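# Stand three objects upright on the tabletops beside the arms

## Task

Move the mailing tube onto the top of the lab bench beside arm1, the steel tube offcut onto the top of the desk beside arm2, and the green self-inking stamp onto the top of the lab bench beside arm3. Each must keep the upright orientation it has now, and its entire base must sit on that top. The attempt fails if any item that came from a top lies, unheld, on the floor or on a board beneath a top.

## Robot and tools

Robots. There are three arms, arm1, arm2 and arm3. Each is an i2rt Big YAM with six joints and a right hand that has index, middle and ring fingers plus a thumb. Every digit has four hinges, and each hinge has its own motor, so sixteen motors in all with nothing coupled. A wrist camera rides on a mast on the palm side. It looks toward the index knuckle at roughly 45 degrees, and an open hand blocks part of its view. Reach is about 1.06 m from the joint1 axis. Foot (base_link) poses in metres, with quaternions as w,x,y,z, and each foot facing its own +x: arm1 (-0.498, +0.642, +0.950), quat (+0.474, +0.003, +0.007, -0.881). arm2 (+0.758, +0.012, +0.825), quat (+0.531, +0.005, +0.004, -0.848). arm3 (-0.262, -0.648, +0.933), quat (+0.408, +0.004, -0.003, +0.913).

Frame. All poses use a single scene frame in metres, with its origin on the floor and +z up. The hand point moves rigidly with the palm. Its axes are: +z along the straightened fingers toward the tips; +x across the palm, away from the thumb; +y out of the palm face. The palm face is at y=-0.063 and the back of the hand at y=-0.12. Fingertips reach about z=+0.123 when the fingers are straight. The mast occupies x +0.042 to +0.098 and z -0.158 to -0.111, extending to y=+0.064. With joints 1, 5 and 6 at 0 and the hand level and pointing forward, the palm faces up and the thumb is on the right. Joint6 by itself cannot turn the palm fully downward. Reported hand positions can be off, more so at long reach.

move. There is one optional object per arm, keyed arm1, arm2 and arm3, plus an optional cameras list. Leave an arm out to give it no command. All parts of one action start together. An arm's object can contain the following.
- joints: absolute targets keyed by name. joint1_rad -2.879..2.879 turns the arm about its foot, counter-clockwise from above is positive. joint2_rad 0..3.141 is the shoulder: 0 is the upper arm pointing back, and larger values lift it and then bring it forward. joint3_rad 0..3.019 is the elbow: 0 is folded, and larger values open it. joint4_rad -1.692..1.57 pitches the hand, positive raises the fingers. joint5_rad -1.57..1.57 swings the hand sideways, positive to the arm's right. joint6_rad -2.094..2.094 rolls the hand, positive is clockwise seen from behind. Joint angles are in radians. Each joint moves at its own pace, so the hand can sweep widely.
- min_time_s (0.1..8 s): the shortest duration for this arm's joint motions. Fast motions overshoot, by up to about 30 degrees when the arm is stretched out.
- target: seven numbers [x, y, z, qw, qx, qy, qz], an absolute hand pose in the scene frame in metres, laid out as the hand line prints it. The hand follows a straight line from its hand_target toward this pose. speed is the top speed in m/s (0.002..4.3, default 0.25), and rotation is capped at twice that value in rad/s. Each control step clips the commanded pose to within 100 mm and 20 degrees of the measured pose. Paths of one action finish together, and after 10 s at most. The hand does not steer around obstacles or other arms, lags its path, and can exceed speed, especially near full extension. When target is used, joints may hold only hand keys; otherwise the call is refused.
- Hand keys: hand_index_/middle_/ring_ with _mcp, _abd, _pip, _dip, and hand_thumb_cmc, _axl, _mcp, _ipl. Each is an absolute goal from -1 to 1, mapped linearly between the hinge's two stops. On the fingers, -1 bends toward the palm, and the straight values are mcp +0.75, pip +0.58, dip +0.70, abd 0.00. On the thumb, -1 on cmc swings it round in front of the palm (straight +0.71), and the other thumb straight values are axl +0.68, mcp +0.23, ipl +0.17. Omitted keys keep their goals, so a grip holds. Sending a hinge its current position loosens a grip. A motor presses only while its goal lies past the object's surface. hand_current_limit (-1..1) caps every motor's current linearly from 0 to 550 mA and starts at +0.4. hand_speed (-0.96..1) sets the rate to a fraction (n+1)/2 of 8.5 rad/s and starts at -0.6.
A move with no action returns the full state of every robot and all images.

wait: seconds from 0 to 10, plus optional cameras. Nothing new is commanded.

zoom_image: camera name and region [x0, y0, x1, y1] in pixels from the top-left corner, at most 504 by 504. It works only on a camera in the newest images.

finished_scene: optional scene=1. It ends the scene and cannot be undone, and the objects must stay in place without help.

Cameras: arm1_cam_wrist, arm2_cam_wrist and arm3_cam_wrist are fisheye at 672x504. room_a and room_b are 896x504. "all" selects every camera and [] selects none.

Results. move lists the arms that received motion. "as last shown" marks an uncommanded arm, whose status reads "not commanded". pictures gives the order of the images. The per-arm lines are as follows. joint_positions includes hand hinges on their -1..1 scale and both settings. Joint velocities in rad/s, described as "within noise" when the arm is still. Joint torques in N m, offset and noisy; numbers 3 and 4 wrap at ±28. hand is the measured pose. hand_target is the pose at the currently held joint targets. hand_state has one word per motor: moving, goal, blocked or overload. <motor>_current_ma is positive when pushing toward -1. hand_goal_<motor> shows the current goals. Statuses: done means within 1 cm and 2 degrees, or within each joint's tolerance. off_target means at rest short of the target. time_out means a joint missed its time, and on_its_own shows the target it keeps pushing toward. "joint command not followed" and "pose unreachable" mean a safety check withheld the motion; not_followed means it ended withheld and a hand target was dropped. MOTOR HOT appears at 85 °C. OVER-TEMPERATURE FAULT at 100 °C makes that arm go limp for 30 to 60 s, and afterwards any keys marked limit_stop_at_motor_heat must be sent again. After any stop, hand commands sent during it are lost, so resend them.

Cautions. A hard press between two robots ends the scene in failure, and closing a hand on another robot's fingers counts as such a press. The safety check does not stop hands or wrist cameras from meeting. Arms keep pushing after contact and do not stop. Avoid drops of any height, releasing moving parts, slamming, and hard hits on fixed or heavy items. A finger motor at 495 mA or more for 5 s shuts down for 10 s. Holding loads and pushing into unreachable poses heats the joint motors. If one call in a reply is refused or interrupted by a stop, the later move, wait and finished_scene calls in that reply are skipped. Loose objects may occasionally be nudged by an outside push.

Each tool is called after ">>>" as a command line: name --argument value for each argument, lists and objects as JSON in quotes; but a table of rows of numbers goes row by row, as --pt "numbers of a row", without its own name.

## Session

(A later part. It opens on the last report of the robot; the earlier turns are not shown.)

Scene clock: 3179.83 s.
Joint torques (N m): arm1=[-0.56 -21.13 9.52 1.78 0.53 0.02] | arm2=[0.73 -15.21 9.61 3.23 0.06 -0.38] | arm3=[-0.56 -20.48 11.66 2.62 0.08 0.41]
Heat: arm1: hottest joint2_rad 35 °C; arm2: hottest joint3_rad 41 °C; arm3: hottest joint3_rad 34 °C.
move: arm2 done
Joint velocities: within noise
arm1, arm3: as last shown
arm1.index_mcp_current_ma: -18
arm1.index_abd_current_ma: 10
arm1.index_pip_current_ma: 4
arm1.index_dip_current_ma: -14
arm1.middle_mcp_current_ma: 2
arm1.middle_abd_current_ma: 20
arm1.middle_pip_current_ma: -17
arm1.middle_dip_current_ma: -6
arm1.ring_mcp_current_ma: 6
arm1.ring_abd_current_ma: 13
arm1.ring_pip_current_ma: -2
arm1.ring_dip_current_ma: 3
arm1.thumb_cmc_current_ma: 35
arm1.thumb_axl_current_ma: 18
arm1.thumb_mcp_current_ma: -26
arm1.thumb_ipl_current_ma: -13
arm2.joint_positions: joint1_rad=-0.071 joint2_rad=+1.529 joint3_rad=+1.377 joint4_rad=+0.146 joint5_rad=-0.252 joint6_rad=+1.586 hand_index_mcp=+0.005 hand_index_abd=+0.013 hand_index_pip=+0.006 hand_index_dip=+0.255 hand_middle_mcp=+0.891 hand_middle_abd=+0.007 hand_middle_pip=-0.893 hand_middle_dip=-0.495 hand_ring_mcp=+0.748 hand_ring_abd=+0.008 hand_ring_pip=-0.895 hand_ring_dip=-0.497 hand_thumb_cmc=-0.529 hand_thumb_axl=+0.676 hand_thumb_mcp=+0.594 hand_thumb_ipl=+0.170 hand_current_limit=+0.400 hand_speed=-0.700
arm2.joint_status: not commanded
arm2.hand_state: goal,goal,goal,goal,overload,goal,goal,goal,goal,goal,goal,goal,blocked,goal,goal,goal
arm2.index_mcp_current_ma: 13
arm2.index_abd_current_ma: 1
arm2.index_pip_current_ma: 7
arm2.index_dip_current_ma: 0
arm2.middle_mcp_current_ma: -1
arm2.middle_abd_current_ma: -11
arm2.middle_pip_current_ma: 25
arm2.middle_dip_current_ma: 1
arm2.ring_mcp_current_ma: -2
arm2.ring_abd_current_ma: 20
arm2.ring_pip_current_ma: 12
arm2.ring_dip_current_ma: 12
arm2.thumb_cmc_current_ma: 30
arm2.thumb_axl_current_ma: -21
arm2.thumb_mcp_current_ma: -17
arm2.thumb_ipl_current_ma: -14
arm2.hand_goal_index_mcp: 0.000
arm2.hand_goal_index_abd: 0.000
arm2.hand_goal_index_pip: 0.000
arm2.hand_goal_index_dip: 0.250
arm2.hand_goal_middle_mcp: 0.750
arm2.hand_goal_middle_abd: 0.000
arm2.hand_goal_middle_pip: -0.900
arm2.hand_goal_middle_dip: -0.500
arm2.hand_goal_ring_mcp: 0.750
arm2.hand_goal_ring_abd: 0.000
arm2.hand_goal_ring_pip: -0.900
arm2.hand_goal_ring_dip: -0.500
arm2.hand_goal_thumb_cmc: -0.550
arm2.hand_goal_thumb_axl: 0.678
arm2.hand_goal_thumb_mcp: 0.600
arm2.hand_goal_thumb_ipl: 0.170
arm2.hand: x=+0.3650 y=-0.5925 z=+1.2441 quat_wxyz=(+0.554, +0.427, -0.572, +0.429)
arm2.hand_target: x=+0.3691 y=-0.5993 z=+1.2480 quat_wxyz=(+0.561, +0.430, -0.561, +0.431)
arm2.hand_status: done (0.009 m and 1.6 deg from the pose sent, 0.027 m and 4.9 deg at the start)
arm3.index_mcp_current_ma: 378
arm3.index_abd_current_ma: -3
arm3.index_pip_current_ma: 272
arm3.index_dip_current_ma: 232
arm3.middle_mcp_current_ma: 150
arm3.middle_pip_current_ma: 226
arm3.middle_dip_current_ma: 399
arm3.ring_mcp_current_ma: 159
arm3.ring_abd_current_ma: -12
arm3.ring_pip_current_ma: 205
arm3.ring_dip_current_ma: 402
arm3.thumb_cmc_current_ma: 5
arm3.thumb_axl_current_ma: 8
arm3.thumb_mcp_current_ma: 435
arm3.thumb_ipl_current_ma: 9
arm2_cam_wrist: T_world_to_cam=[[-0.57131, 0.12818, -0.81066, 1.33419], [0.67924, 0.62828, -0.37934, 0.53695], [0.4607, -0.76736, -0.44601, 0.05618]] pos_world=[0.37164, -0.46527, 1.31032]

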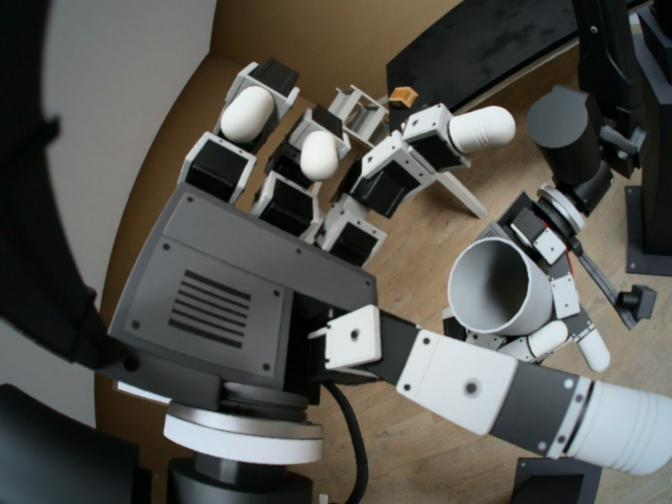

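>>> move --arm2 '{"target": [0.3690, -0.5995, 1.195, 0.561, 0.4305, -0.561, 0.4305], "speed": 0.05}' --cameras '["arm2_cam_wrist", "room_a"]'

>>> zoom_image --camera "arm2_cam_wrist" --region '[340, 120, 640, 420]'

>>> zoom_image --camera "room_a" --region '[320, 70, 440, 180]'

Scene clock: 3188.60 s.
Joint torques (N m): arm1=[-0.56 -21.13 9.51 1.78 0.53 0.01] | arm2=[0.91 -15.38 9.32 3.22 0.06 -0.41] | arm3=[-0.62 -20.37 11.7 2.61 0.09 0.41]
Heat: arm1: hottest joint2_rad 35 °C; arm2: hottest joint3_rad 40 °C; arm3: hottest joint3_rad 35 °C.
move: arm2 done
Joint velocities: within noise
arm1, arm3: as last shown
arm1.index_mcp_current_ma: -11
arm1.index_abd_current_ma: 7
arm1.index_pip_current_ma: -1
arm1.index_dip_current_ma: -19
arm1.middle_mcp_current_ma: -9
arm1.middle_abd_current_ma: 19
arm1.middle_pip_current_ma: -21
arm1.middle_dip_current_ma: -11
arm1.ring_mcp_current_ma: 4
arm1.ring_abd_current_ma: 6
arm1.ring_pip_current_ma: -11
arm1.ring_dip_current_ma: 6
arm1.thumb_cmc_current_ma: 29
arm1.thumb_axl_current_ma: 36
arm1.thumb_mcp_current_ma: -24
arm1.thumb_ipl_current_ma: -15
arm2.joint_positions: joint1_rad=-0.071 joint2_rad=+1.562 joint3_rad=+1.272 joint4_rad=+0.283 joint5_rad=-0.252 joint6_rad=+1.586 hand_index_mcp=+0.005 hand_index_abd=+0.013 hand_index_pip=+0.006 hand_index_dip=+0.255 hand_middle_mcp=+0.891 hand_middle_abd=+0.007 hand_middle_pip=-0.893 hand_middle_dip=-0.495 hand_ring_mcp=+0.748 hand_ring_abd=+0.008 hand_ring_pip=-0.895 hand_ring_dip=-0.497 hand_thumb_cmc=-0.529 hand_thumb_axl=+0.676 hand_thumb_mcp=+0.594 hand_thumb_ipl=+0.170 hand_current_limit=+0.400 hand_speed=-0.700
arm2.joint_status: not commanded
arm2.hand_state: goal,goal,goal,goal,overload,goal,goal,goal,goal,goal,goal,goal,blocked,goal,goal,goal
arm2.index_mcp_current_ma: 10
arm2.index_abd_current_ma: 11
arm2.index_pip_current_ma: 10
arm2.index_dip_current_ma: 10
arm2.middle_mcp_current_ma: -11
arm2.middle_abd_current_ma: 19
arm2.middle_pip_current_ma: 19
arm2.middle_dip_current_ma: 16
arm2.ring_mcp_current_ma: -8
arm2.ring_abd_current_ma: 10
arm2.ring_pip_current_ma: 21
arm2.ring_dip_current_ma: 7
arm2.thumb_cmc_current_ma: 23
arm2.thumb_axl_current_ma: -14
arm2.thumb_mcp_current_ma: -6
arm2.thumb_ipl_current_ma: -4
arm2.hand_goal_index_mcp: 0.000
arm2.hand_goal_index_abd: 0.000
arm2.hand_goal_index_pip: 0.000
arm2.hand_goal_index_dip: 0.250
arm2.hand_goal_middle_mcp: 0.750
arm2.hand_goal_middle_abd: 0.000
arm2.hand_goal_middle_pip: -0.900
arm2.hand_goal_middle_dip: -0.500
arm2.hand_goal_ring_mcp: 0.750
arm2.hand_goal_ring_abd: 0.000
arm2.hand_goal_ring_pip: -0.900
arm2.hand_goal_ring_dip: -0.500
arm2.hand_goal_thumb_cmc: -0.550
arm2.hand_goal_thumb_axl: 0.678
arm2.hand_goal_thumb_mcp: 0.600
arm2.hand_goal_thumb_ipl: 0.170
arm2.hand: x=+0.3647 y=-0.5928 z=+1.1912 quat_wxyz=(+0.554, +0.427, -0.572, +0.429)
arm2.hand_target: x=+0.3691 y=-0.5993 z=+1.1950 quat_wxyz=(+0.561, +0.430, -0.561, +0.431)
arm2.hand_status: done (0.009 m and 1.6 deg from the pose sent, 0.050 m and 1.6 deg at the start)
arm3.index_mcp_current_ma: 388
arm3.index_abd_current_ma: -1
arm3.index_pip_current_ma: 273
arm3.index_dip_current_ma: 210
arm3.middle_mcp_current_ma: 164
arm3.middle_abd_current_ma: 3
arm3.middle_pip_current_ma: 224
arm3.middle_dip_current_ma: 390
arm3.ring_mcp_current_ma: 152
arm3.ring_abd_current_ma: 6
arm3.ring_pip_current_ma: 210
arm3.ring_dip_current_ma: 396
arm3.thumb_cmc_current_ma: 0
arm3.thumb_axl_current_ma: 19
arm3.thumb_mcp_current_ma: 452
arm3.thumb_ipl_current_ma: -6
arm2_cam_wrist: T_world_to_cam=[[-0.57131, 0.12818, -0.81066, 1.29117], [0.67924, 0.62828, -0.37934, 0.51728], [0.4607, -0.76736, -0.44601, 0.03249]] pos_world=[0.37134, -0.46557, 1.25742]

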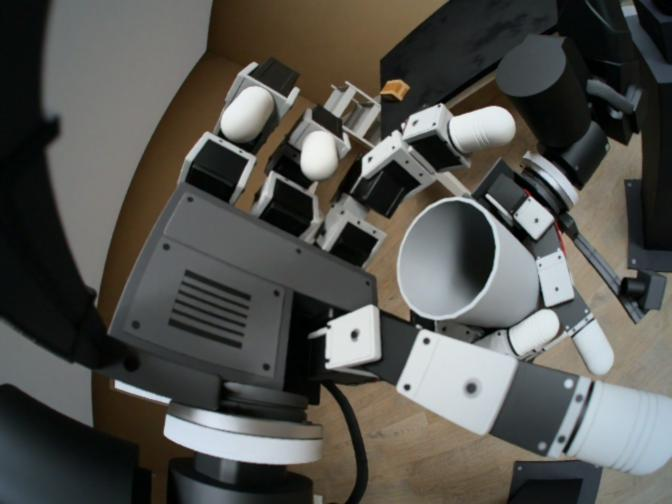

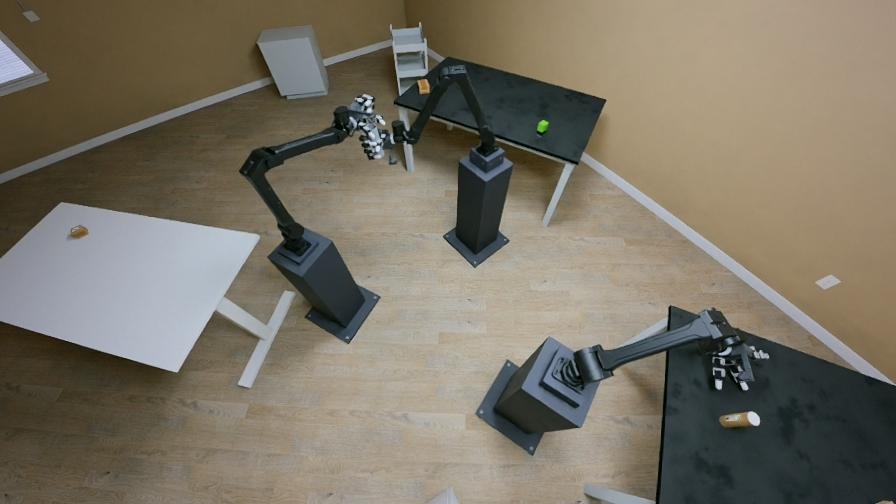

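Scaled by 1.680 from the camera's image (finer frame: 960x720).

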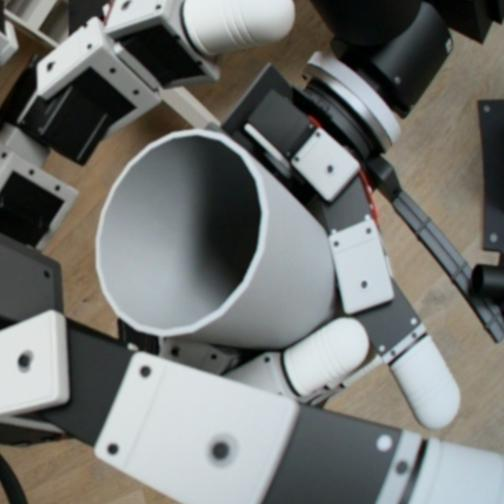

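Scaled by 4.200 from the camera's image (finer frame: 1280x720).

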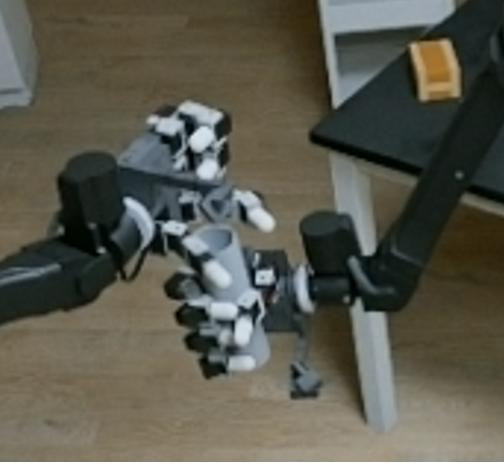

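>>> move --arm2 '{"target": [0.3690, -0.5995, 1.175, 0.561, 0.4305, -0.561, 0.4305], "speed": 0.05}' --cameras '["arm2_cam_wrist", "arm3_cam_wrist", "room_b"]'

Scene clock: 3205.00 s.
Joint torques (N m): arm1=[-0.62 -21.13 9.51 1.78 0.53 0.01] | arm2=[0.79 -15.62 9.25 3.22 0.03 -0.41] | arm3=[-0.44 -20.54 11.7 2.59 0.08 0.42]
Heat: arm1: hottest joint2_rad 35 °C; arm2: hottest joint3_rad 40 °C; arm3: hottest joint3_rad 36 °C.
move: arm2 done
Joint velocities: within noise
arm1, arm3: as last shown
arm1.index_mcp_current_ma: 2
arm1.index_dip_current_ma: -22
arm1.middle_mcp_current_ma: -11
arm1.middle_abd_current_ma: 16
arm1.middle_pip_current_ma: -26
arm1.middle_dip_current_ma: -13
arm1.ring_mcp_current_ma: 5
arm1.ring_abd_current_ma: 9
arm1.ring_pip_current_ma: -3
arm1.ring_dip_current_ma: 1
arm1.thumb_cmc_current_ma: 39
arm1.thumb_axl_current_ma: 22
arm1.thumb_mcp_current_ma: -36
arm1.thumb_ipl_current_ma: -26
arm2.joint_positions: joint1_rad=-0.071 joint2_rad=+1.580 joint3_rad=+1.237 joint4_rad=+0.335 joint5_rad=-0.252 joint6_rad=+1.586 hand_index_mcp=+0.005 hand_index_abd=+0.013 hand_index_pip=+0.006 hand_index_dip=+0.255 hand_middle_mcp=+0.891 hand_middle_abd=+0.007 hand_middle_pip=-0.893 hand_middle_dip=-0.495 hand_ring_mcp=+0.748 hand_ring_abd=+0.008 hand_ring_pip=-0.895 hand_ring_dip=-0.497 hand_thumb_cmc=-0.529 hand_thumb_axl=+0.676 hand_thumb_mcp=+0.594 hand_thumb_ipl=+0.170 hand_current_limit=+0.400 hand_speed=-0.700
arm2.joint_status: not commanded
arm2.hand_state: goal,goal,goal,goal,overload,goal,goal,goal,goal,goal,goal,goal,blocked,goal,goal,goal
arm2.index_mcp_current_ma: 16
arm2.index_abd_current_ma: 3
arm2.index_pip_current_ma: -3
arm2.index_dip_current_ma: 21
arm2.middle_mcp_current_ma: -3
arm2.middle_abd_current_ma: 13
arm2.middle_pip_current_ma: 25
arm2.middle_dip_current_ma: 9
arm2.ring_mcp_current_ma: -5
arm2.ring_abd_current_ma: -3
arm2.ring_pip_current_ma: 2
arm2.ring_dip_current_ma: 0
arm2.thumb_cmc_current_ma: 31
arm2.thumb_axl_current_ma: -2
arm2.thumb_mcp_current_ma: -17
arm2.thumb_ipl_current_ma: 5
arm2.hand_goal_index_mcp: 0.000
arm2.hand_goal_index_abd: 0.000
arm2.hand_goal_index_pip: 0.000
arm2.hand_goal_index_dip: 0.250
arm2.hand_goal_middle_mcp: 0.750
arm2.hand_goal_middle_abd: 0.000
arm2.hand_goal_middle_pip: -0.900
arm2.hand_goal_middle_dip: -0.500
arm2.hand_goal_ring_mcp: 0.750
arm2.hand_goal_ring_abd: 0.000
arm2.hand_goal_ring_pip: -0.900
arm2.hand_goal_ring_dip: -0.500
arm2.hand_goal_thumb_cmc: -0.550
arm2.hand_goal_thumb_axl: 0.678
arm2.hand_goal_thumb_mcp: 0.600
arm2.hand_goal_thumb_ipl: 0.170
arm2.hand: x=+0.3646 y=-0.5930 z=+1.1704 quat_wxyz=(+0.553, +0.427, -0.572, +0.429)
arm2.hand_target: x=+0.3692 y=-0.5993 z=+1.1750 quat_wxyz=(+0.561, +0.430, -0.561, +0.431)
arm2.hand_status: done (0.009 m and 1.6 deg from the pose sent, 0.018 m and 1.6 deg at the start)
arm3.index_mcp_current_ma: 385
arm3.index_abd_current_ma: -3
arm3.index_pip_current_ma: 277
arm3.index_dip_current_ma: 203
arm3.middle_mcp_current_ma: 157
arm3.middle_abd_current_ma: -12
arm3.middle_pip_current_ma: 216
arm3.middle_dip_current_ma: 403
arm3.ring_mcp_current_ma: 156
arm3.ring_abd_current_ma: 4
arm3.ring_pip_current_ma: 213
arm3.ring_dip_current_ma: 401
arm3.thumb_cmc_current_ma: -8
arm3.thumb_axl_current_ma: 20
arm3.thumb_mcp_current_ma: 456
arm3.thumb_ipl_current_ma: 3
arm2_cam_wrist: T_world_to_cam=[[-0.57086, 0.12898, -0.81085, 1.27476], [0.67942, 0.6287, -0.37833, 0.50862], [0.46098, -0.76688, -0.44653, 0.02389]] pos_world=[0.37114, -0.46587, 1.23672]
arm3_cam_wrist: T_world_to_cam=[[-0.00863, 0.6004, 0.79965, -0.49665], [-0.75451, -0.52871, 0.38882, -0.42261], [0.65623, -0.59999, 0.45757, -0.95324]] pos_world=[0.3024, -0.49718, 0.99764]

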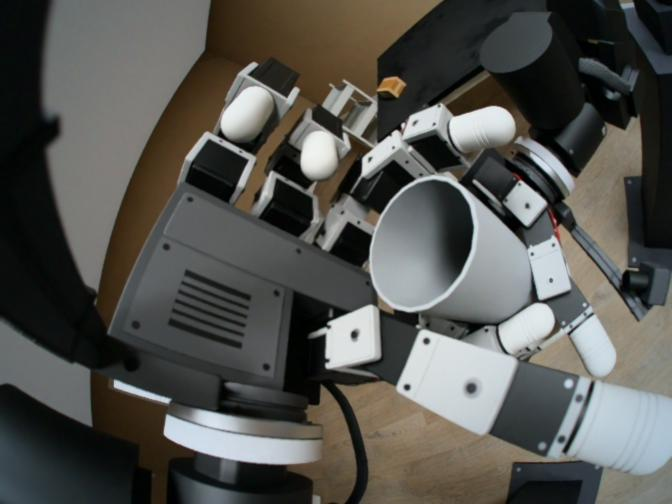

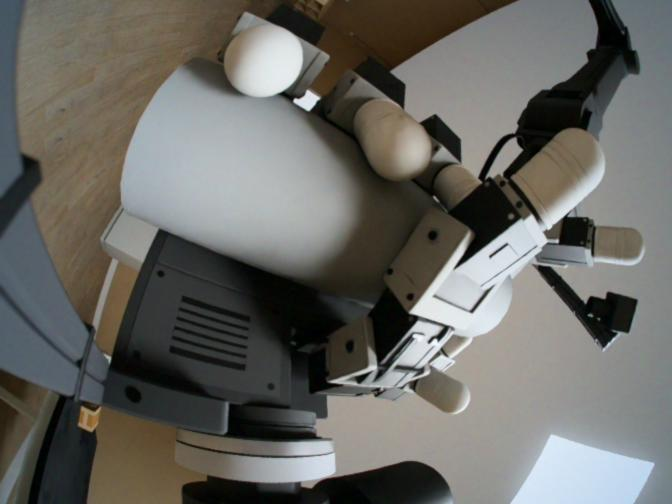

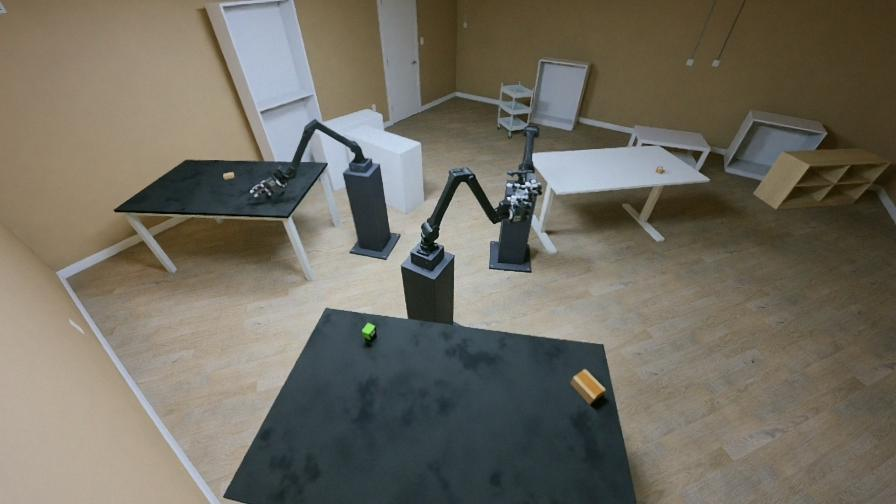

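>>> move --arm2 '{"target": [0.3690, -0.5995, 1.160, 0.561, 0.4305, -0.561, 0.4305], "speed": 0.04}' --cameras '["arm2_cam_wrist", "arm3_cam_wrist"]'

>>> zoom_image --camera "arm2_cam_wrist" --region '[280, 80, 672, 480]'

Scene clock: 3215.40 s.
Joint torques (N m): arm1=[-0.62 -21.13 9.52 1.78 0.53 0.01] | arm2=[0.79 -15.68 9.02 3.21 0.05 -0.41] | arm3=[-0.62 -20.42 11.69 2.62 0.09 0.42]
Heat: arm1: hottest joint2_rad 35 °C; arm2: hottest joint3_rad 39 °C; arm3: hottest joint3_rad 36 °C.
move: arm2 done
Joint velocities: within noise
arm1, arm3: as last shown
arm1.index_mcp_current_ma: 1
arm1.index_abd_current_ma: 15
arm1.index_pip_current_ma: 1
arm1.index_dip_current_ma: -14
arm1.middle_mcp_current_ma: -2
arm1.middle_abd_current_ma: 18
arm1.middle_pip_current_ma: -24
arm1.middle_dip_current_ma: -5
arm1.ring_abd_current_ma: 17
arm1.ring_pip_current_ma: -6
arm1.ring_dip_current_ma: 0
arm1.thumb_cmc_current_ma: 33
arm1.thumb_axl_current_ma: 27
arm1.thumb_mcp_current_ma: -24
arm1.thumb_ipl_current_ma: -16
arm2.joint_positions: joint1_rad=-0.071 joint2_rad=+1.593 joint3_rad=+1.214 joint4_rad=+0.373 joint5_rad=-0.252 joint6_rad=+1.586 hand_index_mcp=+0.005 hand_index_abd=+0.013 hand_index_pip=+0.006 hand_index_dip=+0.255 hand_middle_mcp=+0.891 hand_middle_abd=+0.007 hand_middle_pip=-0.893 hand_middle_dip=-0.495 hand_ring_mcp=+0.748 hand_ring_abd=+0.008 hand_ring_pip=-0.895 hand_ring_dip=-0.497 hand_thumb_cmc=-0.529 hand_thumb_axl=+0.676 hand_thumb_mcp=+0.594 hand_thumb_ipl=+0.170 hand_current_limit=+0.400 hand_speed=-0.700
arm2.joint_status: not commanded
arm2.hand_state: goal,goal,goal,goal,overload,goal,goal,goal,goal,goal,goal,goal,blocked,goal,goal,goal
arm2.index_mcp_current_ma: 14
arm2.index_abd_current_ma: 11
arm2.index_pip_current_ma: 2
arm2.index_dip_current_ma: 15
arm2.middle_mcp_current_ma: 1
arm2.middle_abd_current_ma: 5
arm2.middle_pip_current_ma: 13
arm2.middle_dip_current_ma: 5
arm2.ring_mcp_current_ma: -12
arm2.ring_abd_current_ma: 17
arm2.ring_pip_current_ma: 4
arm2.ring_dip_current_ma: 13
arm2.thumb_cmc_current_ma: 27
arm2.thumb_axl_current_ma: -13
arm2.thumb_mcp_current_ma: -14
arm2.thumb_ipl_current_ma: 0
arm2.hand_goal_index_mcp: 0.000
arm2.hand_goal_index_abd: 0.000
arm2.hand_goal_index_pip: 0.000
arm2.hand_goal_index_dip: 0.250
arm2.hand_goal_middle_mcp: 0.750
arm2.hand_goal_middle_abd: 0.000
arm2.hand_goal_middle_pip: -0.900
arm2.hand_goal_middle_dip: -0.500
arm2.hand_goal_ring_mcp: 0.750
arm2.hand_goal_ring_abd: 0.000
arm2.hand_goal_ring_pip: -0.900
arm2.hand_goal_ring_dip: -0.500
arm2.hand_goal_thumb_cmc: -0.550
arm2.hand_goal_thumb_axl: 0.678
arm2.hand_goal_thumb_mcp: 0.600
arm2.hand_goal_thumb_ipl: 0.170
arm2.hand: x=+0.3645 y=-0.5928 z=+1.1566 quat_wxyz=(+0.554, +0.426, -0.572, +0.429)
arm2.hand_target: x=+0.3691 y=-0.5993 z=+1.1598 quat_wxyz=(+0.561, +0.430, -0.561, +0.430)
arm2.hand_status: done (0.009 m and 1.6 deg from the pose sent, 0.013 m and 1.7 deg at the start)
arm3.index_mcp_current_ma: 371
arm3.index_abd_current_ma: 11
arm3.index_pip_current_ma: 271
arm3.index_dip_current_ma: 210
arm3.middle_mcp_current_ma: 153
arm3.middle_abd_current_ma: -16
arm3.middle_pip_current_ma: 221
arm3.middle_dip_current_ma: 374
arm3.ring_mcp_current_ma: 160
arm3.ring_abd_current_ma: 8
arm3.ring_pip_current_ma: 204
arm3.ring_dip_current_ma: 405
arm3.thumb_cmc_current_ma: 3
arm3.thumb_axl_current_ma: 11
arm3.thumb_mcp_current_ma: 442
arm3.thumb_ipl_current_ma: 5
arm2_cam_wrist: T_world_to_cam=[[-0.57145, 0.12818, -0.81056, 1.26291], [0.67939, 0.62792, -0.37968, 0.50436], [0.4603, -0.76765, -0.44591, 0.01695]] pos_world=[0.37124, -0.46557, 1.22272]
arm3_cam_wrist: T_world_to_cam=[[-0.00863, 0.6004, 0.79965, -0.49665], [-0.75451, -0.52871, 0.38882, -0.42261], [0.65623, -0.59999, 0.45757, -0.95324]] pos_world=[0.3024, -0.49718, 0.99764]

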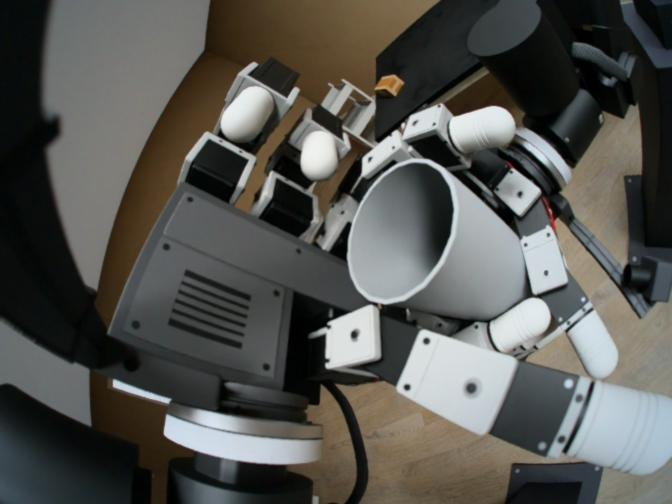

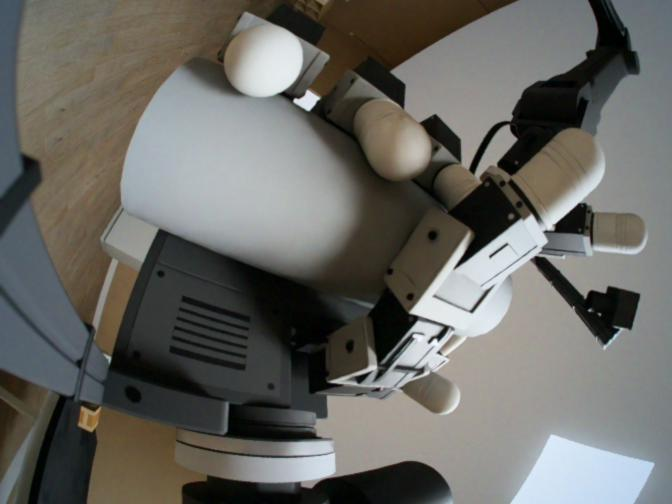

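Scaled by 1.260 from the camera's image (finer frame: 960x720).

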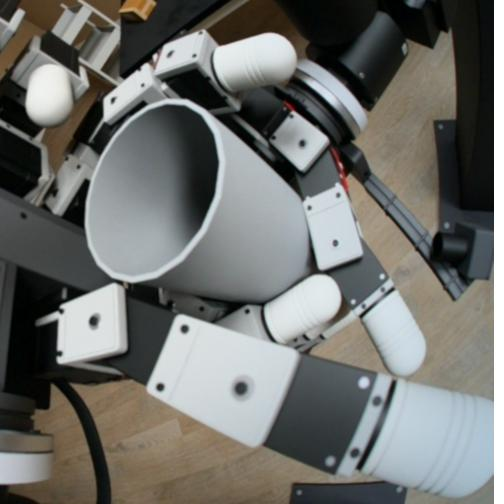

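>>> move --arm2 '{"target": [0.3690, -0.5995, 1.153, 0.561, 0.4305, -0.561, 0.4305], "speed": 0.04}'

>>> move --arm2 '{"target": [0.3635, -0.5980, 1.152, 0.561, 0.4305, -0.561, 0.4305], "speed": 0.03}' --cameras '["arm2_cam_wrist", "arm3_cam_wrist"]'

>>> zoom_image --camera "arm2_cam_wrist" --region '[280, 80, 672, 480]'

Scene clock: 3219.60 s.
Joint torques (N m): arm1=[-0.62 -21.13 9.52 1.77 0.53 0.02] | arm2=[0.85 -15.38 8.96 3.18 0.03 -0.39] | arm3=[-0.44 -20.48 11.71 2.63 0.08 0.42]
Heat: arm1: hottest joint2_rad 35 °C; arm2: hottest joint3_rad 39 °C; arm3: hottest joint3_rad 36 °C.
move: arm2 done
Joint velocities: within noise
arm1, arm3: as last shown
arm1.index_mcp_current_ma: -5
arm1.index_abd_current_ma: 10
arm1.index_pip_current_ma: 2
arm1.index_dip_current_ma: -15
arm1.middle_mcp_current_ma: -7
arm1.middle_abd_current_ma: 11
arm1.middle_pip_current_ma: -7
arm1.middle_dip_current_ma: -8
arm1.ring_mcp_current_ma: 8
arm1.ring_abd_current_ma: 4
arm1.ring_pip_current_ma: -11
arm1.ring_dip_current_ma: 10
arm1.thumb_cmc_current_ma: 22
arm1.thumb_axl_current_ma: 28
arm1.thumb_mcp_current_ma: -20
arm1.thumb_ipl_current_ma: -20
arm2.joint_positions: joint1_rad=-0.071 joint2_rad=+1.598 joint3_rad=+1.204 joint4_rad=+0.391 joint5_rad=-0.252 joint6_rad=+1.586 hand_index_mcp=+0.005 hand_index_abd=+0.013 hand_index_pip=+0.006 hand_index_dip=+0.255 hand_middle_mcp=+0.891 hand_middle_abd=+0.007 hand_middle_pip=-0.893 hand_middle_dip=-0.495 hand_ring_mcp=+0.748 hand_ring_abd=+0.008 hand_ring_pip=-0.895 hand_ring_dip=-0.497 hand_thumb_cmc=-0.529 hand_thumb_axl=+0.676 hand_thumb_mcp=+0.594 hand_thumb_ipl=+0.170 hand_current_limit=+0.400 hand_speed=-0.700
arm2.joint_status: not commanded
arm2.hand_state: goal,goal,goal,goal,overload,goal,goal,goal,goal,goal,goal,goal,blocked,goal,goal,goal
arm2.index_mcp_current_ma: 4
arm2.index_abd_current_ma: 12
arm2.index_pip_current_ma: 5
arm2.index_dip_current_ma: 11
arm2.middle_mcp_current_ma: -13
arm2.middle_abd_current_ma: 8
arm2.middle_pip_current_ma: 32
arm2.middle_dip_current_ma: 9
arm2.ring_mcp_current_ma: 0
arm2.ring_abd_current_ma: 7
arm2.ring_pip_current_ma: 22
arm2.ring_dip_current_ma: 17
arm2.thumb_cmc_current_ma: 39
arm2.thumb_axl_current_ma: -16
arm2.thumb_mcp_current_ma: -16
arm2.thumb_ipl_current_ma: 5
arm2.hand_goal_index_mcp: 0.000
arm2.hand_goal_index_abd: 0.000
arm2.hand_goal_index_pip: 0.000
arm2.hand_goal_index_dip: 0.250
arm2.hand_goal_middle_mcp: 0.750
arm2.hand_goal_middle_abd: 0.000
arm2.hand_goal_middle_pip: -0.900
arm2.hand_goal_middle_dip: -0.500
arm2.hand_goal_ring_mcp: 0.750
arm2.hand_goal_ring_abd: 0.000
arm2.hand_goal_ring_pip: -0.900
arm2.hand_goal_ring_dip: -0.500
arm2.hand_goal_thumb_cmc: -0.550
arm2.hand_goal_thumb_axl: 0.678
arm2.hand_goal_thumb_mcp: 0.600
arm2.hand_goal_thumb_ipl: 0.170
arm2.hand: x=+0.3646 y=-0.5927 z=+1.1517 quat_wxyz=(+0.555, +0.426, -0.571, +0.429)
arm2.hand_target: x=+0.3691 y=-0.5993 z=+1.1531 quat_wxyz=(+0.561, +0.430, -0.561, +0.431)
arm2.hand_status: done (0.008 m and 1.4 deg from the pose sent, 0.009 m and 1.6 deg at the start)
arm3.index_mcp_current_ma: 376
arm3.index_abd_current_ma: 9
arm3.index_pip_current_ma: 276
arm3.index_dip_current_ma: 223
arm3.middle_mcp_current_ma: 157
arm3.middle_abd_current_ma: 6
arm3.middle_pip_current_ma: 228
arm3.middle_dip_current_ma: 384
arm3.ring_mcp_current_ma: 158
arm3.ring_abd_current_ma: 14
arm3.ring_pip_current_ma: 198
arm3.ring_dip_current_ma: 389
arm3.thumb_cmc_current_ma: 17
arm3.thumb_axl_current_ma: -6
arm3.thumb_mcp_current_ma: 454
arm3.thumb_ipl_current_ma: 2
pictures: none

Scene clock: 3220.57 s.
Joint torques (N m): arm1=[-0.56 -21.13 9.51 1.78 0.53 0.01] | arm2=[-0.03 -15.38 9.17 3.28 -0.1 -0.41] | arm3=[-0.5 -20.66 11.69 2.63 0.09 0.42]
Heat: arm1: hottest joint2_rad 35 °C; arm2: hottest joint3_rad 39 °C; arm3: hottest joint3_rad 36 °C.
move: arm2 done
Joint velocities: within noise
arm1, arm3: as last shown
arm1.index_mcp_current_ma: -2
arm1.index_abd_current_ma: 6
arm1.index_pip_current_ma: 11
arm1.index_dip_current_ma: -22
arm1.middle_mcp_current_ma: -8
arm1.middle_abd_current_ma: 15
arm1.middle_pip_current_ma: -15
arm1.middle_dip_current_ma: -6
arm1.ring_mcp_current_ma: 3
arm1.ring_abd_current_ma: 9
arm1.ring_pip_current_ma: 7
arm1.ring_dip_current_ma: -8
arm1.thumb_cmc_current_ma: 32
arm1.thumb_axl_current_ma: 36
arm1.thumb_mcp_current_ma: -18
arm1.thumb_ipl_current_ma: -23
arm2.joint_positions: joint1_rad=-0.071 joint2_rad=+1.602 joint3_rad=+1.204 joint4_rad=+0.393 joint5_rad=-0.258 joint6_rad=+1.586 hand_index_mcp=+0.005 hand_index_abd=+0.013 hand_index_pip=+0.006 hand_index_dip=+0.255 hand_middle_mcp=+0.891 hand_middle_abd=+0.007 hand_middle_pip=-0.893 hand_middle_dip=-0.495 hand_ring_mcp=+0.748 hand_ring_abd=+0.008 hand_ring_pip=-0.895 hand_ring_dip=-0.497 hand_thumb_cmc=-0.529 hand_thumb_axl=+0.676 hand_thumb_mcp=+0.594 hand_thumb_ipl=+0.170 hand_current_limit=+0.400 hand_speed=-0.700
arm2.joint_status: not commanded
arm2.hand_state: goal,goal,goal,goal,overload,goal,goal,goal,goal,goal,goal,goal,blocked,goal,goal,goal
arm2.index_mcp_current_ma: 8
arm2.index_abd_current_ma: 9
arm2.index_pip_current_ma: 12
arm2.index_dip_current_ma: 4
arm2.middle_mcp_current_ma: -1
arm2.middle_abd_current_ma: 13
arm2.middle_pip_current_ma: 20
arm2.middle_dip_current_ma: 20
arm2.ring_mcp_current_ma: -10
arm2.ring_abd_current_ma: 18
arm2.ring_pip_current_ma: 9
arm2.ring_dip_current_ma: 7
arm2.thumb_cmc_current_ma: 35
arm2.thumb_axl_current_ma: -21
arm2.thumb_mcp_current_ma: -15
arm2.thumb_ipl_current_ma: -11
arm2.hand_goal_index_mcp: 0.000
arm2.hand_goal_index_abd: 0.000
arm2.hand_goal_index_pip: 0.000
arm2.hand_goal_index_dip: 0.250
arm2.hand_goal_middle_mcp: 0.750
arm2.hand_goal_middle_abd: 0.000
arm2.hand_goal_middle_pip: -0.900
arm2.hand_goal_middle_dip: -0.500
arm2.hand_goal_ring_mcp: 0.750
arm2.hand_goal_ring_abd: 0.000
arm2.hand_goal_ring_pip: -0.900
arm2.hand_goal_ring_dip: -0.500
arm2.hand_goal_thumb_cmc: -0.550
arm2.hand_goal_thumb_axl: 0.678
arm2.hand_goal_thumb_mcp: 0.600
arm2.hand_goal_thumb_ipl: 0.170
arm2.hand: x=+0.3652 y=-0.5943 z=+1.1496 quat_wxyz=(+0.553, +0.428, -0.570, +0.431)
arm2.hand_target: x=+0.3636 y=-0.5979 z=+1.1521 quat_wxyz=(+0.561, +0.430, -0.561, +0.430)
arm2.hand_status: done (0.005 m and 1.4 deg from the pose sent, 0.005 m and 1.5 deg at the start)
arm3.index_mcp_current_ma: 389
arm3.index_abd_current_ma: 2
arm3.index_pip_current_ma: 287
arm3.index_dip_current_ma: 217
arm3.middle_mcp_current_ma: 151
arm3.middle_abd_current_ma: -10
arm3.middle_pip_current_ma: 218
arm3.middle_dip_current_ma: 398
arm3.ring_mcp_current_ma: 148
arm3.ring_abd_current_ma: -6
arm3.ring_pip_current_ma: 202
arm3.ring_dip_current_ma: 387
arm3.thumb_cmc_current_ma: 0
arm3.thumb_axl_current_ma: -5
arm3.thumb_mcp_current_ma: 451
arm3.thumb_ipl_current_ma: -18
arm2_cam_wrist: T_world_to_cam=[[-0.57266, 0.12338, -0.81046, 1.25529], [0.67491, 0.63214, -0.38065, 0.50752], [0.46536, -0.76497, -0.44527, 0.0114]] pos_world=[0.37102, -0.46698, 1.21562]
arm3_cam_wrist: T_world_to_cam=[[-0.00863, 0.6004, 0.79965, -0.49665], [-0.75451, -0.52871, 0.38882, -0.42261], [0.65623, -0.59999, 0.45757, -0.95324]] pos_world=[0.3024, -0.49718, 0.99764]

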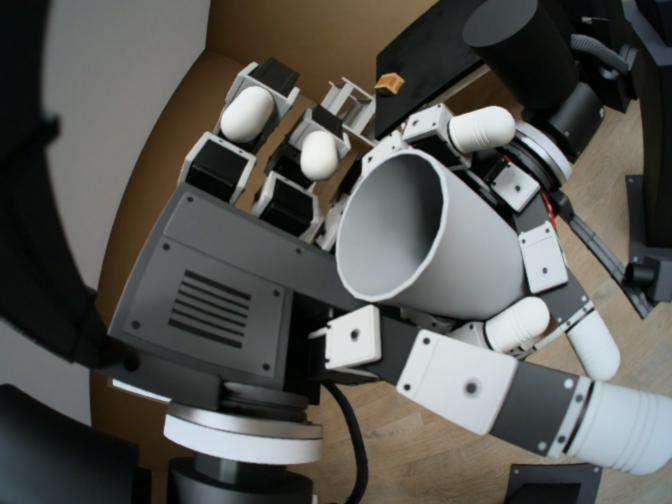

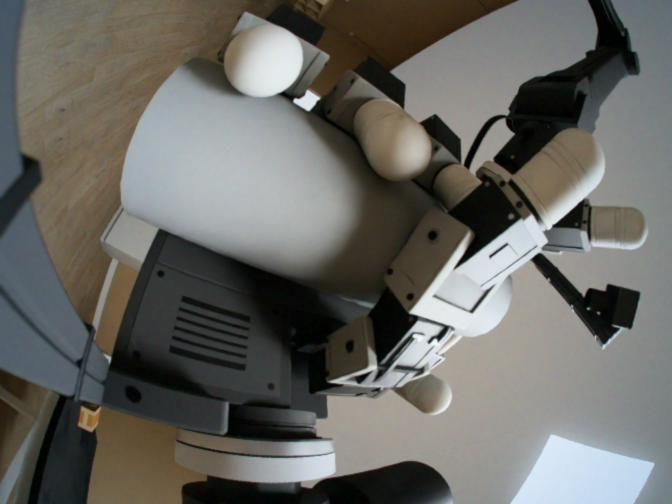

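Scaled by 1.260 from the camera's image (finer frame: 960x720).

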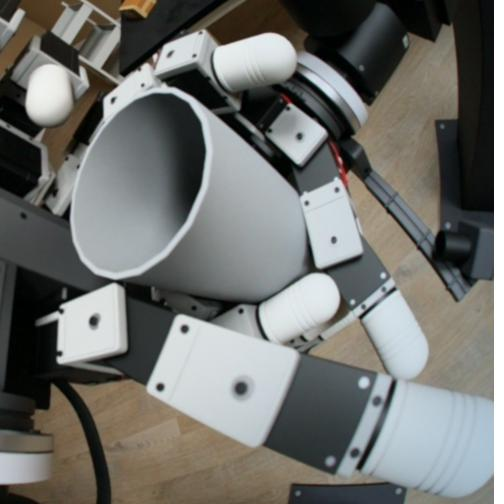

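>>> move --arm2 '{"target": [0.3560, -0.5960, 1.151, 0.561, 0.4305, -0.561, 0.4305], "speed": 0.03}' --cameras '["arm2_cam_wrist"]'

>>> zoom_image --camera "arm2_cam_wrist" --region '[280, 80, 672, 480]'

Scene clock: 3223.77 s.
Joint torques (N m): arm1=[-0.62 -21.19 9.52 1.78 0.53 0.02] | arm2=[-0.91 -15.56 9.59 3.32 -0.08 -0.41] | arm3=[-0.5 -20.31 11.7 2.58 0.09 0.41]
Heat: arm1: hottest joint2_rad 35 °C; arm2: hottest joint3_rad 39 °C; arm3: hottest joint3_rad 36 °C.
move: arm2 off_target
Joint velocities: within noise
arm1.joint_positions: joint1_rad=-0.789 joint2_rad=+2.379 joint3_rad=+1.472 joint4_rad=+0.498 joint5_rad=+0.408 joint6_rad=+1.738 hand_index_mcp=+0.380 hand_index_abd=+0.004 hand_index_pip=+0.162 hand_index_dip=+0.588 hand_middle_mcp=+0.996 hand_middle_abd=+0.011 hand_middle_pip=+0.571 hand_middle_dip=+0.697 hand_ring_mcp=+0.995 hand_ring_abd=+0.010 hand_ring_pip=+0.571 hand_ring_dip=+0.690 hand_thumb_cmc=-0.324 hand_thumb_axl=+0.700 hand_thumb_mcp=+0.052 hand_thumb_ipl=+0.266 hand_current_limit=+0.400 hand_speed=-0.900
arm1.joint_status: not commanded
arm1.hand_state: goal,goal,goal,goal,goal,goal,goal,goal,goal,goal,goal,goal,blocked,blocked,blocked,goal
arm1.index_mcp_current_ma: -4
arm1.index_abd_current_ma: 6
arm1.index_pip_current_ma: 2
arm1.index_dip_current_ma: -15
arm1.middle_mcp_current_ma: -14
arm1.middle_abd_current_ma: 17
arm1.middle_pip_current_ma: -5
arm1.middle_dip_current_ma: -8
arm1.ring_mcp_current_ma: 1
arm1.ring_abd_current_ma: 5
arm1.ring_pip_current_ma: -6
arm1.ring_dip_current_ma: 4
arm1.thumb_cmc_current_ma: 30
arm1.thumb_axl_current_ma: 37
arm1.thumb_mcp_current_ma: -38
arm1.thumb_ipl_current_ma: -14
arm1.hand_goal_index_mcp: 0.380
arm1.hand_goal_index_abd: 0.000
arm1.hand_goal_index_pip: 0.170
arm1.hand_goal_index_dip: 0.600
arm1.hand_goal_middle_mcp: 1.000
arm1.hand_goal_middle_abd: 0.000
arm1.hand_goal_middle_pip: 0.578
arm1.hand_goal_middle_dip: 0.696
arm1.hand_goal_ring_mcp: 1.000
arm1.hand_goal_ring_abd: 0.000
arm1.hand_goal_ring_pip: 0.578
arm1.hand_goal_ring_dip: 0.696
arm1.hand_goal_thumb_cmc: -0.350
arm1.hand_goal_thumb_axl: 0.678
arm1.hand_goal_thumb_mcp: 0.080
arm1.hand_goal_thumb_ipl: 0.280
arm1.hand: x=-1.2601 y=+0.6354 z=+0.8786 quat_wxyz=(+0.560, -0.094, -0.819, -0.075)
arm1.hand_target: x=-1.2723 y=+0.6331 z=+0.8852 quat_wxyz=(+0.569, -0.101, -0.813, -0.071)
arm1.hand_status: not commanded
arm2.joint_positions: joint1_rad=-0.072 joint2_rad=+1.608 joint3_rad=+1.204 joint4_rad=+0.393 joint5_rad=-0.272 joint6_rad=+1.586 hand_index_mcp=+0.005 hand_index_abd=+0.013 hand_index_pip=+0.006 hand_index_dip=+0.255 hand_middle_mcp=+0.891 hand_middle_abd=+0.007 hand_middle_pip=-0.893 hand_middle_dip=-0.495 hand_ring_mcp=+0.748 hand_ring_abd=+0.008 hand_ring_pip=-0.895 hand_ring_dip=-0.497 hand_thumb_cmc=-0.529 hand_thumb_axl=+0.676 hand_thumb_mcp=+0.594 hand_thumb_ipl=+0.170 hand_current_limit=+0.400 hand_speed=-0.700
arm2.joint_status: not commanded
arm2.hand_state: goal,goal,goal,goal,overload,goal,goal,goal,goal,goal,goal,goal,blocked,goal,goal,goal
arm2.index_mcp_current_ma: 16
arm2.index_abd_current_ma: 19
arm2.index_pip_current_ma: 7
arm2.index_dip_current_ma: 7
arm2.middle_mcp_current_ma: -5
arm2.middle_abd_current_ma: 7
arm2.middle_pip_current_ma: 22
arm2.middle_dip_current_ma: 13
arm2.ring_mcp_current_ma: -15
arm2.ring_abd_current_ma: 13
arm2.ring_pip_current_ma: 16
arm2.ring_dip_current_ma: 4
arm2.thumb_cmc_current_ma: 25
arm2.thumb_axl_current_ma: -14
arm2.thumb_mcp_current_ma: -16
arm2.thumb_ipl_current_ma: 1
arm2.hand_goal_index_mcp: 0.000
arm2.hand_goal_index_abd: 0.000
arm2.hand_goal_index_pip: 0.000
arm2.hand_goal_index_dip: 0.250
arm2.hand_goal_middle_mcp: 0.750
arm2.hand_goal_middle_abd: 0.000
arm2.hand_goal_middle_pip: -0.900
arm2.hand_goal_middle_dip: -0.500
arm2.hand_goal_ring_mcp: 0.750
arm2.hand_goal_ring_abd: 0.000
arm2.hand_goal_ring_pip: -0.900
arm2.hand_goal_ring_dip: -0.500
arm2.hand_goal_thumb_cmc: -0.550
arm2.hand_goal_thumb_axl: 0.678
arm2.hand_goal_thumb_mcp: 0.600
arm2.hand_goal_thumb_ipl: 0.170
arm2.hand: x=+0.3658 y=-0.5964 z=+1.1455 quat_wxyz=(+0.548, +0.433, -0.569, +0.434)
arm2.hand_target: x=+0.3563 y=-0.5958 z=+1.1510 quat_wxyz=(+0.561, +0.431, -0.561, +0.430)
arm2.hand_status: off_target (0.011 m and 1.8 deg from the pose sent, 0.009 m and 1.4 deg at the start)
arm3.joint_positions: joint1_rad=-2.218 joint2_rad=+2.016 joint3_rad=+0.984 joint4_rad=+0.988 joint5_rad=+0.081 joint6_rad=-1.599 hand_index_mcp=-0.153 hand_index_abd=-0.010 hand_index_pip=-0.188 hand_index_dip=-0.058 hand_middle_mcp=-0.163 hand_middle_abd=-0.010 hand_middle_pip=-0.145 hand_middle_dip=-0.156 hand_ring_mcp=-0.129 hand_ring_abd=-0.014 hand_ring_pip=-0.170 hand_ring_dip=-0.158 hand_thumb_cmc=-0.585 hand_thumb_axl=+0.696 hand_thumb_mcp=-0.050 hand_thumb_ipl=+0.410 hand_current_limit=+0.600 hand_speed=-0.800
arm3.joint_status: not commanded
arm3.hand_state: blocked,goal,blocked,blocked,blocked,goal,blocked,blocked,blocked,goal,blocked,blocked,blocked,goal,blocked,goal
arm3.index_mcp_current_ma: 385
arm3.index_abd_current_ma: 13
arm3.index_pip_current_ma: 292
arm3.index_dip_current_ma: 213
arm3.middle_mcp_current_ma: 155
arm3.middle_abd_current_ma: -18
arm3.middle_pip_current_ma: 231
arm3.middle_dip_current_ma: 390
arm3.ring_mcp_current_ma: 151
arm3.ring_abd_current_ma: -8
arm3.ring_pip_current_ma: 198
arm3.ring_dip_current_ma: 395
arm3.thumb_cmc_current_ma: 3
arm3.thumb_axl_current_ma: 9
arm3.thumb_mcp_current_ma: 453
arm3.thumb_ipl_current_ma: -7
arm3.hand_goal_index_mcp: -0.750
arm3.hand_goal_index_abd: 0.000
arm3.hand_goal_index_pip: -0.700
arm3.hand_goal_index_dip: -0.500
arm3.hand_goal_middle_mcp: -0.500
arm3.hand_goal_middle_abd: 0.000
arm3.hand_goal_middle_pip: -0.600
arm3.hand_goal_middle_dip: -0.800
arm3.hand_goal_ring_mcp: -0.450
arm3.hand_goal_ring_abd: 0.000
arm3.hand_goal_ring_pip: -0.600
arm3.hand_goal_ring_dip: -0.800
arm3.hand_goal_thumb_cmc: -0.550
arm3.hand_goal_thumb_axl: 0.678
arm3.hand_goal_thumb_mcp: -0.600
arm3.hand_goal_thumb_ipl: 0.400
arm3.hand: x=+0.4277 y=-0.5212 z=+1.0558 quat_wxyz=(+0.690, -0.009, +0.724, -0.007)
arm3.hand_target: x=+0.4462 y=-0.5196 z=+1.1055 quat_wxyz=(+0.725, +0.000, +0.688, +0.000)
arm3.hand_status: not commanded
arm2_cam_wrist: T_world_to_cam=[[-0.57169, 0.12007, -0.81163, 1.25164], [0.66803, 0.64244, -0.37551, 0.50969], [0.47634, -0.75687, -0.44749, 0.01109]] pos_world=[0.36978, -0.46933, 1.21223]

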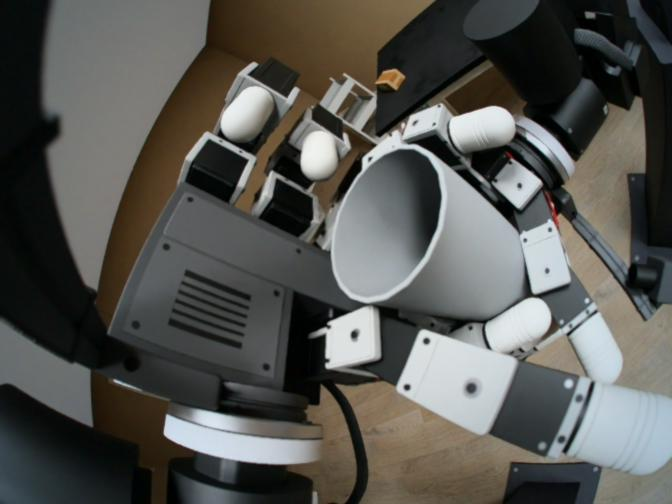

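Scaled by 1.260 from the camera's image (finer frame: 960x720).

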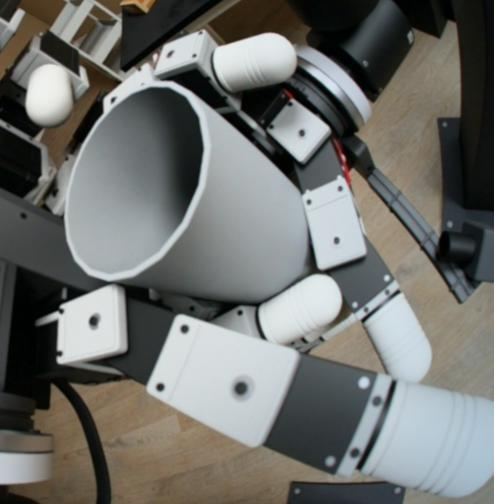

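>>> move --arm2 '{"target": [0.3490, -0.5920, 1.152, 0.561, 0.4305, -0.561, 0.4305], "speed": 0.03}' --cameras '["arm2_cam_wrist", "arm3_cam_wrist"]'

>>> zoom_image --camera "arm2_cam_wrist" --region '[280, 80, 672, 480]'

Scene clock: 3231.53 s.
Joint torques (N m): arm1=[-0.56 -21.13 9.52 1.8 0.53 0.02] | arm2=[-1.73 -15.85 9.57 3.22 -0.04 -0.41] | arm3=[-0.44 -20.37 11.66 2.58 0.1 0.42]
Heat: arm1: hottest joint2_rad 35 °C; arm2: hottest joint3_rad 39 °C; arm3: hottest joint3_rad 36 °C.
move: arm2 off_target
Joint velocities: within noise
arm1, arm3: as last shown
arm1.index_mcp_current_ma: -6
arm1.index_abd_current_ma: 10
arm1.index_pip_current_ma: 13
arm1.index_dip_current_ma: -8
arm1.middle_mcp_current_ma: -7
arm1.middle_abd_current_ma: 21
arm1.middle_pip_current_ma: -20
arm1.middle_dip_current_ma: 8
arm1.ring_mcp_current_ma: -6
arm1.ring_dip_current_ma: 3
arm1.thumb_cmc_current_ma: 25
arm1.thumb_axl_current_ma: 31
arm1.thumb_mcp_current_ma: -24
arm1.thumb_ipl_current_ma: -15
arm2.joint_positions: joint1_rad=-0.079 joint2_rad=+1.608 joint3_rad=+1.204 joint4_rad=+0.393 joint5_rad=-0.289 joint6_rad=+1.586 hand_index_mcp=+0.005 hand_index_abd=+0.013 hand_index_pip=+0.006 hand_index_dip=+0.255 hand_middle_mcp=+0.891 hand_middle_abd=+0.007 hand_middle_pip=-0.893 hand_middle_dip=-0.495 hand_ring_mcp=+0.748 hand_ring_abd=+0.008 hand_ring_pip=-0.895 hand_ring_dip=-0.497 hand_thumb_cmc=-0.529 hand_thumb_axl=+0.669 hand_thumb_mcp=+0.594 hand_thumb_ipl=+0.170 hand_current_limit=+0.400 hand_speed=-0.700
arm2.joint_status: not commanded
arm2.hand_state: goal,goal,goal,goal,overload,goal,goal,goal,goal,goal,goal,goal,blocked,goal,goal,goal
arm2.index_mcp_current_ma: 15
arm2.index_abd_current_ma: 0
arm2.index_pip_current_ma: 16
arm2.index_dip_current_ma: 8
arm2.middle_mcp_current_ma: -3
arm2.middle_abd_current_ma: 4
arm2.middle_pip_current_ma: 9
arm2.middle_dip_current_ma: 8
arm2.ring_mcp_current_ma: 0
arm2.ring_abd_current_ma: 7
arm2.ring_pip_current_ma: 8
arm2.ring_dip_current_ma: 10
arm2.thumb_cmc_current_ma: 18
arm2.thumb_axl_current_ma: -25
arm2.thumb_mcp_current_ma: -17
arm2.thumb_ipl_current_ma: -4
arm2.hand_goal_index_mcp: 0.000
arm2.hand_goal_index_abd: 0.000
arm2.hand_goal_index_pip: 0.000
arm2.hand_goal_index_dip: 0.250
arm2.hand_goal_middle_mcp: 0.750
arm2.hand_goal_middle_abd: 0.000
arm2.hand_goal_middle_pip: -0.900
arm2.hand_goal_middle_dip: -0.500
arm2.hand_goal_ring_mcp: 0.750
arm2.hand_goal_ring_abd: 0.000
arm2.hand_goal_ring_pip: -0.900
arm2.hand_goal_ring_dip: -0.500
arm2.hand_goal_thumb_cmc: -0.550
arm2.hand_goal_thumb_axl: 0.678
arm2.hand_goal_thumb_mcp: 0.600
arm2.hand_goal_thumb_ipl: 0.170
arm2.hand: x=+0.3643 y=-0.5959 z=+1.1455 quat_wxyz=(+0.546, +0.435, -0.567, +0.437)
arm2.hand_target: x=+0.3493 y=-0.5915 z=+1.1520 quat_wxyz=(+0.561, +0.430, -0.561, +0.430)
arm2.hand_status: off_target (0.017 m and 2.1 deg from the pose sent, 0.018 m and 1.8 deg at the start)
arm3.index_abd_current_ma: 3
arm3.index_pip_current_ma: 293
arm3.index_dip_current_ma: 205
arm3.middle_mcp_current_ma: 150
arm3.middle_abd_current_ma: -1
arm3.middle_pip_current_ma: 223
arm3.middle_dip_current_ma: 391
arm3.ring_mcp_current_ma: 158
arm3.ring_abd_current_ma: -9
arm3.ring_pip_current_ma: 199
arm3.ring_dip_current_ma: 394
arm3.thumb_cmc_current_ma: 1
arm3.thumb_axl_current_ma: -11
arm3.thumb_mcp_current_ma: 460
arm3.thumb_ipl_current_ma: 6
arm2_cam_wrist: T_world_to_cam=[[-0.57263, 0.11432, -0.8118, 1.24788], [0.66173, 0.64901, -0.37538, 0.51644], [0.48395, -0.75215, -0.44729, 0.01193]] pos_world=[0.36705, -0.46886, 1.21222]
arm3_cam_wrist: T_world_to_cam=[[-0.00863, 0.6004, 0.79965, -0.49665], [-0.75451, -0.52871, 0.38882, -0.42261], [0.65623, -0.59999, 0.45757, -0.95324]] pos_world=[0.3024, -0.49718, 0.99764]

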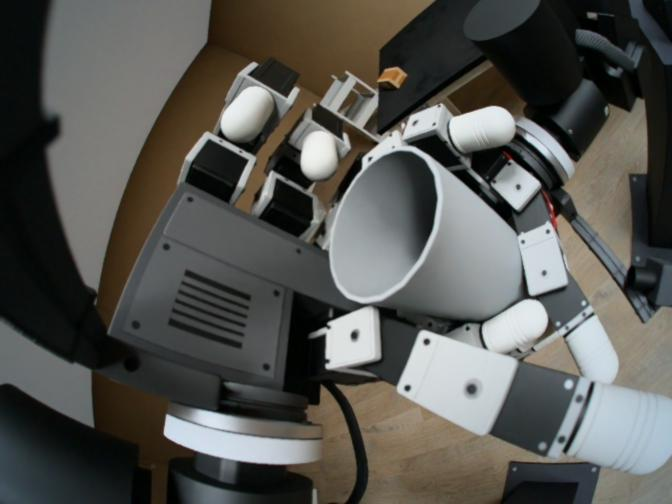

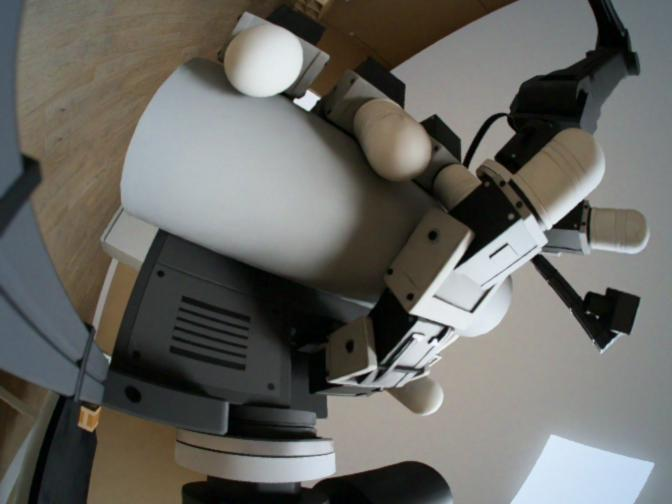

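Scaled by 1.260 from the camera's image (finer frame: 960x720).

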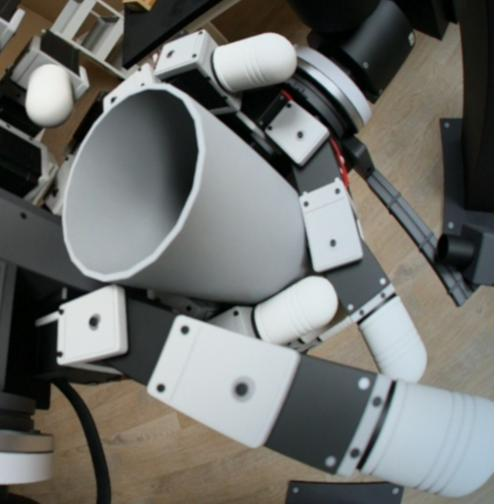

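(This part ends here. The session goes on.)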